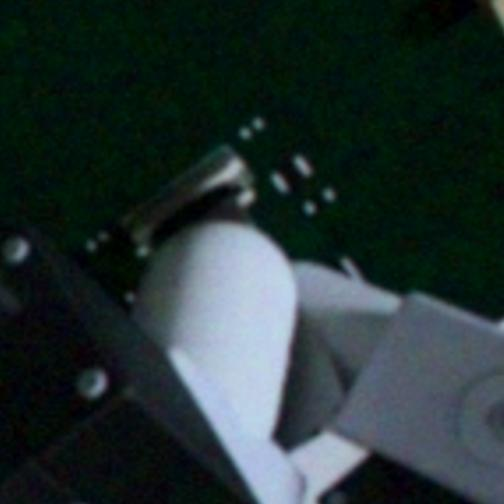

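Request:
{"op": "zero_wrist_force", "data": {
  "arm": "left_arm"
}}

Request:
{"op": "move", "data": {
  "target": [0,0,-0.0017,0,0,0, 0.5,-1,-0.7226,0.145,-0.5,-0.4795,-1,-1,0,0.62,0.5,0.001,0.571,-0.68,-0.23,-0.17,0.77,-0.5, 0,0,0,0,0,0, 0,0.479,0.664,-0.26,0,0.62,0.5,0.001,0,0.62,0.5,0.001,-0.98,-0.678,-0.226,-0.168,0.5,-0.2],
  "speed": 0.004
}}

Wrist force sensor zeroed.

Scene clock: 4438.10 s.
left_arm: end_effector_position=(+0.1980, +0.0440, +0.1369) hand_goal=(+0.500, -1.000, -0.722, +0.144, -0.500, -0.480, -1.000, -1.000, +0.000, +0.620, +0.500, +0.000, +0.570, -0.680, -0.230, -0.170) hand_measured=(+0.184, -0.994, -0.718, +0.144, -0.172, -0.478, -1.000, -1.000, -0.002, +0.612, +0.498, -0.002, +0.568, -0.682, -0.228, -0.168) hand_current_ma=(-487, +1, +1, +0, +487, +0, +0, +0, +0, -2, +0, +0, +0, +0, +0, +0) hand_state=(blocked, goal, goal, goal, blocked, goal, goal, goal, goal, goal, goal, goal, goal, goal, goal, goal) hand_current_limit=0.77 hand_speed=-0.50 end_effector_quat_wxyz=(+0.001, -0.069, +0.998, +0.000) | right_arm: end_effector_position=(+0.1347, -0.0572, +0.0298) hand_goal=(+0.000, +0.478, +0.664, -0.260, +0.000, +0.620, +0.500, +0.000, +0.000, +0.620, +0.500, +0.000, -0.980, -0.678, -0.226, -0.168) hand_measured=(+0.002, +0.480, +0.666, -0.258, +0.000, +0.604, +0.496, -0.002, +0.000, +0.602, +0.498, -0.002, -0.980, -0.678, -0.222, -0.168) hand_current_ma=(+2, +3, +2, +4, +0, -38, -4, -3, +0, -42, -3, -4, +0, +1, +7, +0) hand_state=(goal, goal, goal, goal, goal, goal, goal, goal, goal, goal, goal, goal, goal, goal, goal, goal) hand_current_limit=0.50 hand_speed=-0.20 end_effector_quat_wxyz=(+0.001, -0.069, +0.998, +0.000)
Joint positions: left_arm=[2.268 -1.767 -1.948 -0.996 1.572 -2.615] | right_arm=[0.982 -1.49 2.476 -2.558 -1.572 -0.711]
Joint torques (N m): left_arm=[-6.52 39.21 30.14 0.49 0.34 -1.73] | right_arm=[-6.37 -3.92 -6.97 -5.31 2.34 -1.74]
Wrist force (N, zeroed by zero_wrist_force): left_arm=[0.1 -0.1 0.0] | right_arm=[-0.2 -0.5 -1.1]
Wrist torque (N m, zeroed by zero_wrist_force): left_arm=[-0.01 -0.02 0.01] | right_arm=[-0.02 -0.02 0.00]
Wrist force, peak (N, zeroed by zero_wrist_force): left_arm=[0.3 -0.3 -0.1] | right_arm=[-0.4 -0.6 -1.4]
Hand target: left_arm +0.1980, +0.0440, +0.1370; +0.001, -0.069, +0.998, +0.000 | right_arm +0.1347, -0.0572, +0.0298; +0.001, -0.069, +0.998, +0.000
Off the commanded pose: left_arm 0.000 m, 0 deg | right_arm 0.000 m, 0 deg.
move: done

Request:
{"op": "move", "data": {
  "target": [0,0,-0.0017,0,0,0, 0.5,-1,-0.7226,0.145,-0.5,-0.4795,-1,-1,0,0.62,0.5,0.001,0.571,-0.68,-0.23,-0.17,0.77,-0.5, 0,0,0,0,0,0, 0,0.479,0.664,-0.26,0,0.62,0.5,0.001,0,0.62,0.5,0.001,-0.98,-0.678,-0.226,-0.168,0.5,-0.2],
  "speed": 0.004,
  "cameras": ["cam_right_wrist"]
}}

Request:
{"op": "zoom_image", "data": {
  "camera": "cam_right_wrist",
  "region": [430, 160, 530, 260]
}}

Scene clock: 4443.63 s.
left_arm: end_effector_position=(+0.1980, +0.0440, +0.1379) hand_goal=(+0.500, -1.000, -0.722, +0.144, -0.500, -0.480, -1.000, -1.000, +0.000, +0.620, +0.500, +0.000, +0.570, -0.680, -0.230, -0.170) hand_measured=(+0.184, -0.994, -0.718, +0.144, -0.172, -0.478, -1.000, -1.000, -0.002, +0.612, +0.498, -0.002, +0.568, -0.682, -0.228, -0.168) hand_current_ma=(-487, +1, +1, +0, +487, +0, +0, +0, +0, -2, +0, +0, +0, +0, +0, +0) hand_state=(blocked, goal, goal, goal, blocked, goal, goal, goal, goal, goal, goal, goal, goal, goal, goal, goal) hand_current_limit=0.77 hand_speed=-0.50 end_effector_quat_wxyz=(+0.001, -0.069, +0.998, +0.000) | right_arm: end_effector_position=(+0.1347, -0.0572, +0.0298) hand_goal=(+0.000, +0.478, +0.664, -0.260, +0.000, +0.620, +0.500, +0.000, +0.000, +0.620, +0.500, +0.000, -0.980, -0.678, -0.226, -0.168) hand_measured=(+0.002, +0.480, +0.666, -0.258, +0.000, +0.604, +0.496, -0.002, +0.000, +0.602, +0.498, -0.002, -0.980, -0.678, -0.222, -0.168) hand_current_ma=(+2, +3, +2, +4, +0, -38, -4, -3, +0, -42, -3, -4, +0, +1, +7, +0) hand_state=(goal, goal, goal, goal, goal, goal, goal, goal, goal, goal, goal, goal, goal, goal, goal, goal) hand_current_limit=0.50 hand_speed=-0.20 end_effector_quat_wxyz=(+0.001, -0.069, +0.998, +0.000)
Joint positions: left_arm=[2.268 -1.766 -1.947 -0.999 1.572 -2.615] | right_arm=[0.982 -1.49 2.476 -2.558 -1.572 -0.711]
Joint torques (N m): left_arm=[-5.75 39.19 31.05 0.74 -0.23 -2.1] | right_arm=[-5.95 -4.49 -6.92 -4.71 2.19 -1.83]
Wrist force (N, zeroed by zero_wrist_force): left_arm=[0.0 -0.1 0.0] | right_arm=[-0.2 -0.6 -1.3]
Wrist torque (N m, zeroed by zero_wrist_force): left_arm=[-0.02 -0.01 0.01] | right_arm=[-0.02 -0.02 -0.01]
Wrist force, peak (N, zeroed by zero_wrist_force): left_arm=[0.2 -0.5 0.1] | right_arm=[-0.3 -0.4 -1.6]
Hand target: left_arm +0.1980, +0.0440, +0.1380; +0.001, -0.069, +0.998, +0.000 | right_arm +0.1347, -0.0572, +0.0298; +0.001, -0.069, +0.998, +0.000
Off the commanded pose: left_arm 0.000 m, 0 deg | right_arm 0.000 m, 0 deg.
move: done
camera_calibration:
cam_right_wrist: T_world_to_cam=[[0.693227, 0.720548, -0.0157027, -0.01539], [0.482295, -0.447597, 0.753026, -0.166223], [0.535563, -0.529592, -0.657803, 0.0409827], [0, 0, 0, 1]] pos_world=[0.0688882, -0.0416074, 0.151887]
Images, in order (width x height): cam_right_wrist 672x504.

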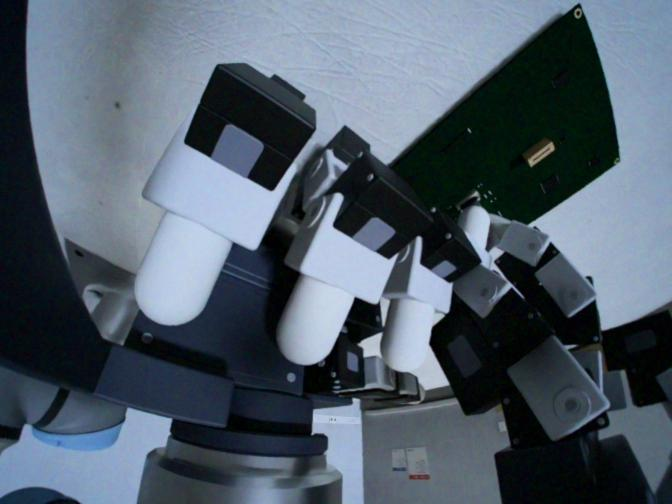

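Scaled by 5.040 from the camera's 672x504 image, which has a finer 960x720 frame.

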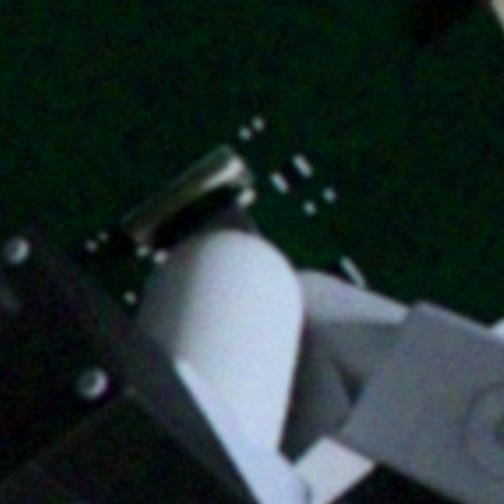

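Request:
{"op": "move", "data": {
  "target": [0,0,0.0065,0,0,0, 0.5,-1,-0.7226,0.145,-0.5,-0.4795,-1,-1,0,0.62,0.5,0.001,0.571,-0.68,-0.23,-0.17,0.77,-0.5, 0,0,0,0,0,0, 0,0.479,0.664,-0.26,0,0.62,0.5,0.001,0,0.62,0.5,0.001,-0.98,-0.678,-0.226,-0.168,0.5,-0.2],
  "speed": 0.004,
  "stop_force": 3
}}

Scene clock: 4452.87 s.
left_arm: end_effector_position=(+0.1980, +0.0440, +0.1351) hand_goal=(+0.500, -1.000, -0.722, +0.144, -0.500, -0.480, -1.000, -1.000, +0.000, +0.620, +0.500, +0.000, +0.570, -0.680, -0.230, -0.170) hand_measured=(+0.184, -0.994, -0.716, +0.148, -0.172, -0.476, -1.000, -1.000, -0.002, +0.612, +0.498, -0.002, +0.568, -0.682, -0.228, -0.168) hand_current_ma=(-487, +1, +1, +0, +487, +0, +0, +0, +0, -2, +0, +0, +0, +0, +0, +0) hand_state=(blocked, goal, goal, goal, blocked, goal, goal, goal, goal, goal, goal, goal, goal, goal, goal, goal) hand_current_limit=0.77 hand_speed=-0.50 end_effector_quat_wxyz=(+0.001, -0.069, +0.998, +0.000) | right_arm: end_effector_position=(+0.1347, -0.0572, +0.0298) hand_goal=(+0.000, +0.478, +0.664, -0.260, +0.000, +0.620, +0.500, +0.000, +0.000, +0.620, +0.500, +0.000, -0.980, -0.678, -0.226, -0.168) hand_measured=(+0.002, +0.480, +0.666, -0.258, +0.000, +0.604, +0.496, -0.002, +0.000, +0.602, +0.498, -0.002, -0.980, -0.678, -0.222, -0.168) hand_current_ma=(+2, +3, +2, +4, +0, -38, -4, -3, +0, -42, -3, -4, +0, +1, +7, +0) hand_state=(goal, goal, goal, goal, goal, goal, goal, goal, goal, goal, goal, goal, goal, goal, goal, goal) hand_current_limit=0.50 hand_speed=-0.20 end_effector_quat_wxyz=(+0.001, -0.069, +0.998, +0.000)
Joint positions: left_arm=[2.268 -1.77 -1.95 -0.991 1.572 -2.615] | right_arm=[0.982 -1.49 2.476 -2.558 -1.572 -0.711]
Joint torques (N m): left_arm=[-3.4 38.66 30.41 0.49 -0.54 -1.59] | right_arm=[-6.43 -5.43 -6.7 -4.01 2.27 -1.72]
Wrist force (N, zeroed by zero_wrist_force): left_arm=[0.3 0.3 -2.2] | right_arm=[-0.1 -0.5 -1.1]
Wrist torque (N m, zeroed by zero_wrist_force): left_arm=[0.17 -0.05 0.02] | right_arm=[-0.01 -0.03 0.01]
Wrist force, peak (N, zeroed by zero_wrist_force): left_arm=[0.0 0.7 -3.6] | right_arm=[-0.2 -0.5 -1.6]
Hand target: left_arm +0.1980, +0.0440, +0.1351; +0.001, -0.069, +0.998, +0.000 (not the last commanded pose) | right_arm +0.1347, -0.0572, +0.0298; +0.001, -0.069, +0.998, +0.000
Off the commanded pose: left_arm 0.001 m, 0 deg | right_arm 0.000 m, 0 deg.
move: contact (left_arm)

Request:
{"op": "move", "data": {
  "target": [0,0,0,0,0,0, 0.001,-1,-0.7226,0.145,-0.001,-0.4795,-1,-1,0,0.62,0.5,0.001,0.571,-0.68,-0.23,-0.17,0.5,-0.3, 0,0,0,0,0,0, 0,0.479,0.664,-0.26,0,0.62,0.5,0.001,0,0.62,0.5,0.001,-0.98,-0.678,-0.226,-0.168,0.5,-0.2],
  "speed": 0.05
}}

Request:
{"op": "move", "data": {
  "target": [
    [0,0,-0.1415,0,0,0, 0.001,-1,-0.7226,0.145,-0.001,-0.4795,-1,-1,0,0.62,0.5,0.001,0.571,-0.68,-0.23,-0.17,0.5,-0.3, 0,0,0,0,0,0, 0,0.479,0.664,-0.26,0,0.62,0.5,0.001,0,0.62,0.5,0.001,-0.98,-0.678,-0.226,-0.168,0.5,-0.2],
    [-0.0138,0.2555,-0.1415,0,0,0, 0.001,-1,-0.7226,0.145,-0.001,-0.4795,-1,-1,0,0.62,0.5,0.001,0.571,-0.68,-0.23,-0.17,0.5,-0.3, 0,0,-0.2338,0,0,0, 0,0.479,0.664,-0.26,0,0.62,0.5,0.001,0,0.62,0.5,0.001,-0.98,-0.678,-0.226,-0.168,0.5,-0.2]
  ],
  "speed": 0.12,
  "blend": 0.01
}}

Scene clock: 4483.90 s.
left_arm: end_effector_position=(+0.1980, +0.0440, +0.1351) hand_goal=(+0.000, -1.000, -0.722, +0.144, -0.002, -0.480, -1.000, -1.000, +0.000, +0.620, +0.500, +0.000, +0.570, -0.680, -0.230, -0.170) hand_measured=(+0.002, -0.994, -0.716, +0.146, -0.008, -0.476, -1.000, -1.000, -0.002, +0.612, +0.498, -0.002, +0.568, -0.682, -0.228, -0.168) hand_current_ma=(+0, +1, +1, +0, -1, +0, +0, +0, +0, -2, +0, +0, +0, +0, +0, +0) hand_state=(goal, goal, goal, goal, goal, goal, goal, goal, goal, goal, goal, goal, goal, goal, goal, goal) hand_current_limit=0.50 hand_speed=-0.30 end_effector_quat_wxyz=(+0.001, -0.069, +0.998, +0.000) | right_arm: end_effector_position=(+0.1347, -0.0572, +0.0298) hand_goal=(+0.000, +0.478, +0.664, -0.260, +0.000, +0.620, +0.500, +0.000, +0.000, +0.620, +0.500, +0.000, -0.980, -0.678, -0.226, -0.168) hand_measured=(+0.002, +0.480, +0.666, -0.258, +0.000, +0.604, +0.496, -0.002, +0.000, +0.602, +0.498, -0.002, -0.980, -0.678, -0.222, -0.168) hand_current_ma=(+2, +3, +2, +4, +0, -38, -4, -3, +0, -42, -3, -4, +0, +1, +7, +0) hand_state=(goal, goal, goal, goal, goal, goal, goal, goal, goal, goal, goal, goal, goal, goal, goal, goal) hand_current_limit=0.50 hand_speed=-0.20 end_effector_quat_wxyz=(+0.001, -0.069, +0.998, +0.000)
Joint positions: left_arm=[2.268 -1.77 -1.95 -0.991 1.572 -2.615] | right_arm=[0.982 -1.49 2.476 -2.558 -1.572 -0.711]
Joint torques (N m): left_arm=[-4.6 37.41 30.78 0.6 -0.54 -1.52] | right_arm=[-5.96 -5.71 -6.39 -3.7 2.24 -1.61]
Wrist force (N, zeroed by zero_wrist_force): left_arm=[0.1 -0.3 -0.6] | right_arm=[0.2 -0.5 -1.2]
Wrist torque (N m, zeroed by zero_wrist_force): left_arm=[0.02 -0.03 0.02] | right_arm=[-0.01 -0.07 0.03]
Wrist force, peak (N, zeroed by zero_wrist_force): left_arm=[0.2 0.2 -2.4] | right_arm=[0.1 -0.6 -1.7]
Hand target: left_arm +0.1980, +0.0440, +0.1351; +0.001, -0.069, +0.998, +0.000 | right_arm +0.1347, -0.0572, +0.0298; +0.001, -0.069, +0.998, +0.000
Off the commanded pose: left_arm 0.000 m, 0 deg | right_arm 0.000 m, 0 deg.
move: done

Scene clock: 4486.57 s.
left_arm: end_effector_position=(+0.1849, +0.1969, +0.2200) hand_goal=(+0.000, -1.000, -0.722, +0.144, -0.002, -0.480, -1.000, -1.000, +0.000, +0.620, +0.500, +0.000, +0.570, -0.680, -0.230, -0.170) hand_measured=(+0.002, -0.994, -0.716, +0.146, -0.006, -0.478, -1.000, -1.000, -0.002, +0.612, +0.498, -0.002, +0.568, -0.682, -0.228, -0.168) hand_current_ma=(+0, +1, +1, +0, +0, +0, +0, +0, +0, -2, +0, +0, +0, +0, +0, +0) hand_state=(goal, goal, goal, goal, goal, goal, goal, goal, goal, goal, goal, goal, goal, goal, goal, goal) hand_current_limit=0.50 hand_speed=-0.30 end_effector_quat_wxyz=(+0.001, -0.069, +0.998, +0.000) | right_arm: end_effector_position=(+0.1345, -0.0574, +0.1700) hand_goal=(+0.000, +0.478, +0.664, -0.260, +0.000, +0.620, +0.500, +0.000, +0.000, +0.620, +0.500, +0.000, -0.980, -0.678, -0.226, -0.168) hand_measured=(+0.002, +0.472, +0.666, -0.258, +0.000, +0.604, +0.496, -0.002, +0.000, +0.602, +0.498, -0.002, -0.980, -0.678, -0.222, -0.168) hand_current_ma=(+2, -8, +2, +4, +0, -38, -4, -3, +0, -42, -3, -4, +0, +1, +7, +0) hand_state=(goal, goal, goal, goal, goal, goal, goal, goal, goal, goal, goal, goal, goal, goal, goal, goal) hand_current_limit=0.50 hand_speed=-0.20 end_effector_quat_wxyz=(+0.001, -0.069, +0.998, +0.000)
Joint positions: left_arm=[2.492 -1.312 -2.151 -1.248 1.572 -2.39] | right_arm=[0.982 -1.808 2.274 -2.039 -1.572 -0.71]
Joint torques (N m): left_arm=[7.81 24.52 11.86 0.78 -1.68 1.21] | right_arm=[-9.98 -25.36 -28.05 -0.39 -1.37 -2.16]
Wrist force (N, zeroed by zero_wrist_force): left_arm=[0.1 -0.1 -0.3] | right_arm=[0.2 0.0 0.0]
Wrist torque (N m, zeroed by zero_wrist_force): left_arm=[0.04 -0.02 -0.13] | right_arm=[0.01 -0.02 0.06]
Wrist force, peak (N, zeroed by zero_wrist_force): left_arm=[-0.1 -0.9 -0.9] | right_arm=[-0.1 -0.6 -1.5]
Hand target: left_arm +0.1849, +0.1970, +0.2200; +0.001, -0.069, +0.998, +0.000 | right_arm +0.1345, -0.0574, +0.1701; +0.001, -0.069, +0.998, +0.000
Off the commanded pose: left_arm 0.000 m, 0 deg | right_arm 0.000 m, 0 deg.
move: done

Request:
{"op": "move", "data": {
  "target": [
    [0,0,0,0,0,0, 0.001,-1,-0.7226,0.145,-0.001,-0.4795,-1,-1,0,0.62,0.5,0.001,0.571,-0.68,-0.23,-0.17,0.5,-0.3, -0.2047,-0.0308,0,0,0,0, 0,0.62,0.5,0.001,0,0.62,0.5,0.001,0,0.62,0.5,0.001,-0.98,-0.678,-0.226,-0.168,0.5,-0.2],
    [0,0,0,0,0,0, 0.001,-1,-0.7226,0.145,-0.001,-0.4795,-1,-1,0,0.62,0.5,0.001,0.571,-0.68,-0.23,-0.17,0.5,-0.3, -0.2047,-0.0308,0.2118,0,0,0, 0,0.62,0.5,0.001,0,0.62,0.5,0.001,0,0.62,0.5,0.001,-0.98,-0.678,-0.226,-0.168,0.5,-0.2]
  ],
  "speed": 0.12,
  "blend": 0.01,
  "cameras": ["cam_right_wrist"]
}}

Scene clock: 4496.27 s.
left_arm: end_effector_position=(+0.1849, +0.1970, +0.2200) hand_goal=(+0.000, -1.000, -0.722, +0.144, -0.002, -0.480, -1.000, -1.000, +0.000, +0.620, +0.500, +0.000, +0.570, -0.680, -0.230, -0.170) hand_measured=(+0.002, -0.994, -0.716, +0.146, -0.006, -0.478, -1.000, -1.000, -0.002, +0.612, +0.498, -0.002, +0.568, -0.682, -0.228, -0.168) hand_current_ma=(+0, +1, +1, +0, +0, +0, +0, +0, +0, -2, +0, +0, +0, +0, +0, +0) hand_state=(goal, goal, goal, goal, goal, goal, goal, goal, goal, goal, goal, goal, goal, goal, goal, goal) hand_current_limit=0.50 hand_speed=-0.30 end_effector_quat_wxyz=(+0.001, -0.069, +0.998, +0.000) | right_arm: end_effector_position=(+0.2589, -0.0586, +0.0433) hand_goal=(+0.000, +0.620, +0.500, +0.000, +0.000, +0.620, +0.500, +0.000, +0.000, +0.620, +0.500, +0.000, -0.980, -0.678, -0.226, -0.168) hand_measured=(+0.002, +0.604, +0.502, -0.002, +0.000, +0.604, +0.496, -0.002, +0.000, +0.602, +0.498, -0.002, -0.980, -0.678, -0.222, -0.168) hand_current_ma=(+2, -37, +3, -3, +0, -38, -4, -3, +0, -42, -3, -4, +0, +1, +7, +0) hand_state=(goal, goal, goal, goal, goal, goal, goal, goal, goal, goal, goal, goal, goal, goal, goal, goal) hand_current_limit=0.50 hand_speed=-0.20 end_effector_quat_wxyz=(+0.001, -0.069, +0.998, +0.000)
Joint positions: left_arm=[2.492 -1.312 -2.151 -1.248 1.572 -2.39] | right_arm=[0.724 -1.436 2.352 -2.488 -1.571 -0.968]
Joint torques (N m): left_arm=[8.16 22.28 11.32 0.49 -1.65 1.88] | right_arm=[10.73 -8.39 -8.75 -5.72 2.31 1.93]
Wrist force (N, zeroed by zero_wrist_force): left_arm=[0.1 -0.1 -0.3] | right_arm=[-0.3 -0.1 0.0]
Wrist torque (N m, zeroed by zero_wrist_force): left_arm=[0.05 -0.02 -0.13] | right_arm=[0.01 0.01 0.04]
Wrist force, peak (N, zeroed by zero_wrist_force): left_arm=[0.1 -0.4 -0.3] | right_arm=[-0.3 -0.5 0.9]
Hand target: left_arm +0.1849, +0.1970, +0.2200; +0.001, -0.069, +0.998, +0.000 | right_arm +0.2589, -0.0586, +0.0432; +0.001, -0.069, +0.998, +0.000
Off the commanded pose: left_arm 0.000 m, 0 deg | right_arm 0.000 m, 0 deg.
move: done
camera_calibration:
cam_right_wrist: T_world_to_cam=[[0.693227, 0.720548, -0.0157027, -0.100268], [0.482295, -0.447597, 0.753026, -0.236916], [0.535563, -0.529592, -0.657803, -0.0173953], [0, 0, 0, 1]] pos_world=[0.193088, -0.0430074, 0.165387]
Images, in order (width x height): cam_right_wrist 672x504.

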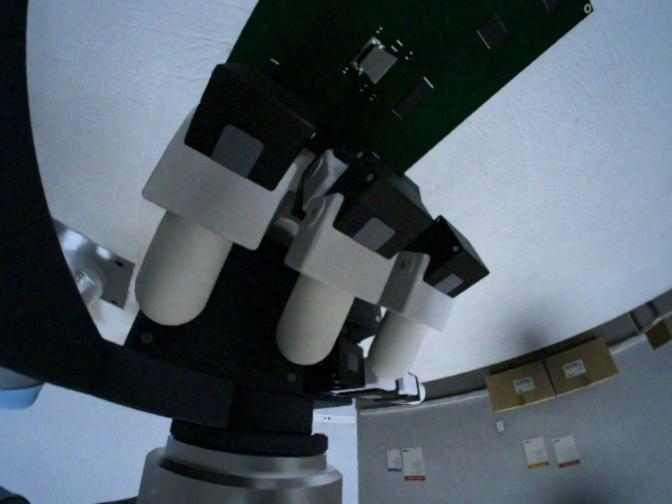

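Request:
{"op": "zoom_image", "data": {
  "camera": "cam_right_wrist",
  "region": [340, 20, 420, 100]
}}

Request:
{"op": "zoom_image", "data": {
  "camera": "cam_right_wrist",
  "region": [350, 30, 400, 80]
}}

Scaled by 6.300 from the camera's 672x504 image, which has a finer 960x720 frame.

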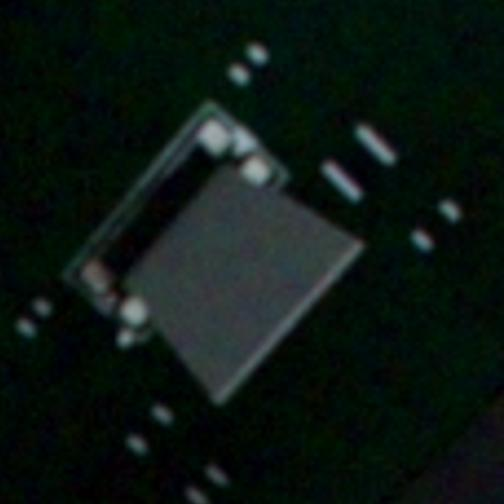

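Scaled by 10.080 from the camera's 672x504 image, which has a finer 960x720 frame.

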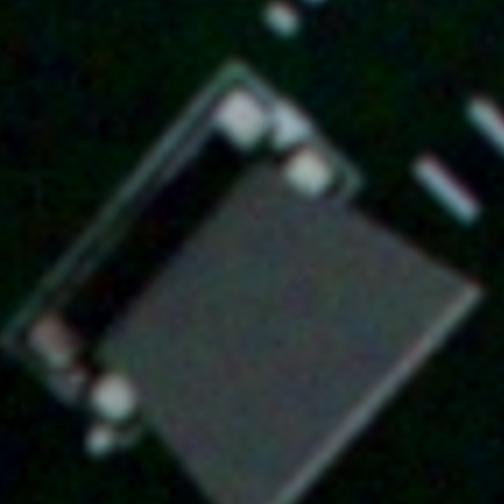

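Request:
{"op": "zoom_image", "data": {
  "camera": "cam_right_wrist",
  "region": [348, 32, 378, 62]
}}

Request:
{"op": "zoom_image", "data": {
  "camera": "cam_right_wrist",
  "region": [350, 50, 374, 74]
}}

Scaled by 16.800 from the camera's 672x504 image, which has a finer 960x720 frame.

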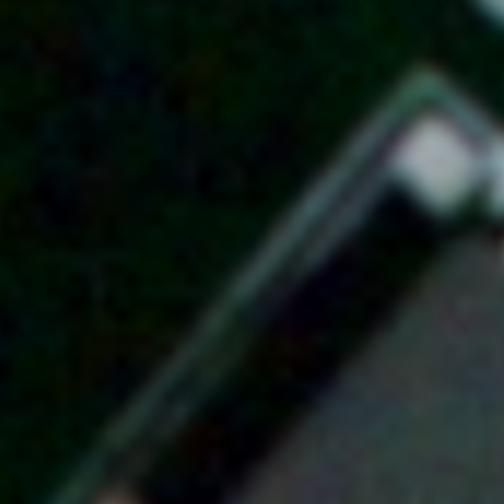

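Scaled by 21.000 from the camera's 672x504 image, which has a finer 960x720 frame.

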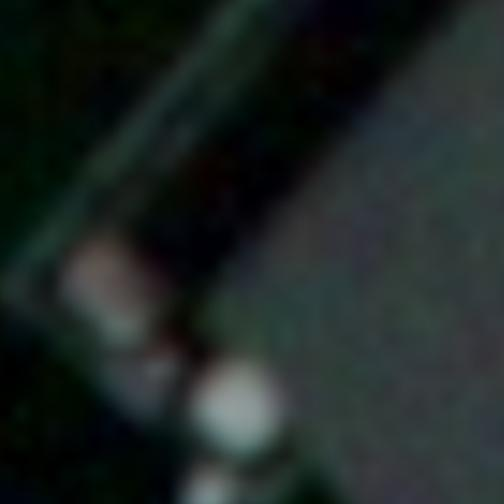

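Request:
{"op": "move", "data": {
  "target": [0,0,0,0,0,0, 0.001,-1,-0.7226,0.145,-0.001,-0.4795,-1,-1,0,0.62,0.5,0.001,0.571,-0.68,-0.23,-0.17,0.5,-0.3, -0.0683,0,0,0,0,0, 0,0.62,0.5,0.001,0,0.62,0.5,0.001,0,0.62,0.5,0.001,-0.98,-0.678,-0.226,-0.168,0.5,-0.2],
  "speed": 0.08,
  "cameras": ["cam_right_wrist"]
}}

Request:
{"op": "zoom_image", "data": {
  "camera": "cam_right_wrist",
  "region": [290, 0, 370, 80]
}}

Scene clock: 4527.97 s.
left_arm: end_effector_position=(+0.1849, +0.1970, +0.2200) hand_goal=(+0.000, -1.000, -0.722, +0.144, -0.002, -0.480, -1.000, -1.000, +0.000, +0.620, +0.500, +0.000, +0.570, -0.680, -0.230, -0.170) hand_measured=(+0.002, -0.994, -0.716, +0.146, -0.006, -0.478, -1.000, -1.000, -0.002, +0.612, +0.498, -0.002, +0.568, -0.682, -0.228, -0.168) hand_current_ma=(+0, +1, +1, +0, +0, +0, +0, +0, +0, -2, +0, +0, +0, +0, +0, +0) hand_state=(goal, goal, goal, goal, goal, goal, goal, goal, goal, goal, goal, goal, goal, goal, goal, goal) hand_current_limit=0.50 hand_speed=-0.30 end_effector_quat_wxyz=(+0.001, -0.069, +0.998, +0.000) | right_arm: end_effector_position=(+0.2993, -0.0530, +0.0433) hand_goal=(+0.000, +0.620, +0.500, +0.000, +0.000, +0.620, +0.500, +0.000, +0.000, +0.620, +0.500, +0.000, -0.980, -0.678, -0.226, -0.168) hand_measured=(+0.002, +0.604, +0.502, -0.002, +0.000, +0.604, +0.496, -0.002, +0.000, +0.602, +0.498, -0.002, -0.980, -0.678, -0.222, -0.168) hand_current_ma=(+2, -37, +3, -3, +0, -38, -4, -3, +0, -42, -3, -4, +0, +1, +7, +0) hand_state=(goal, goal, goal, goal, goal, goal, goal, goal, goal, goal, goal, goal, goal, goal, goal, goal) hand_current_limit=0.50 hand_speed=-0.20 end_effector_quat_wxyz=(+0.001, -0.069, +0.998, +0.000)
Joint positions: left_arm=[2.492 -1.312 -2.151 -1.248 1.572 -2.39] | right_arm=[0.67 -1.383 2.284 -2.473 -1.571 -1.022]
Joint torques (N m): left_arm=[7.89 20.5 11.06 0.39 -1.65 1.71] | right_arm=[-8.9 -12.48 -21.78 -0.28 1.73 -2.07]
Wrist force (N, zeroed by zero_wrist_force): left_arm=[-0.1 -0.2 -0.3] | right_arm=[0.2 0.0 0.3]
Wrist torque (N m, zeroed by zero_wrist_force): left_arm=[0.03 0.01 -0.14] | right_arm=[0.03 -0.02 0.15]
Wrist force, peak (N, zeroed by zero_wrist_force): left_arm=[0.4 -0.2 -0.3] | right_arm=[-0.4 -0.5 0.5]
Hand target: left_arm +0.1849, +0.1970, +0.2200; +0.001, -0.069, +0.998, +0.000 | right_arm +0.2995, -0.0530, +0.0433; +0.001, -0.069, +0.998, +0.000
Off the commanded pose: left_arm 0.000 m, 0 deg | right_arm 0.000 m, 0 deg.
move: done
camera_calibration:
cam_right_wrist: T_world_to_cam=[[0.693156, 0.720617, -0.0157105, -0.132289], [0.482317, -0.44752, 0.753058, -0.253902], [0.535635, -0.529564, -0.657767, -0.036088], [0, 0, 0, 1]] pos_world=[0.233488, -0.0374074, 0.165387]
Images, in order (width x height): cam_right_wrist 672x504.

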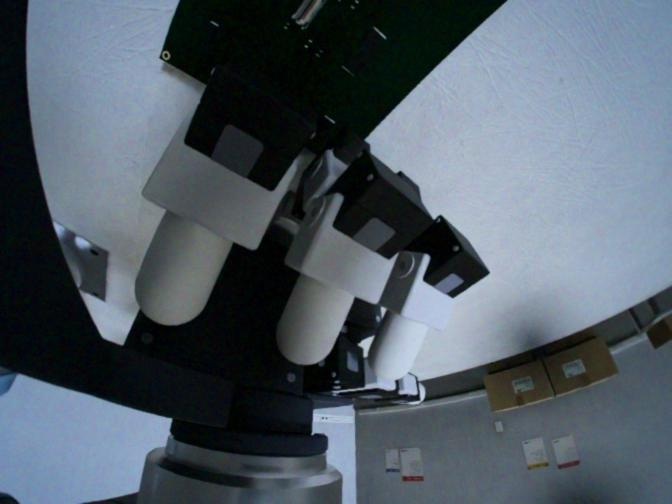

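Scaled by 6.300 from the camera's 672x504 image, which has a finer 960x720 frame.

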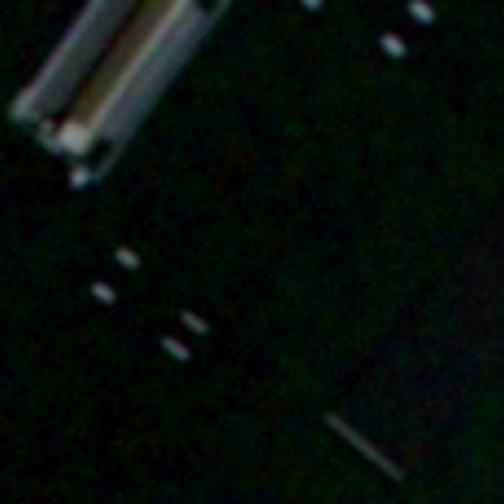

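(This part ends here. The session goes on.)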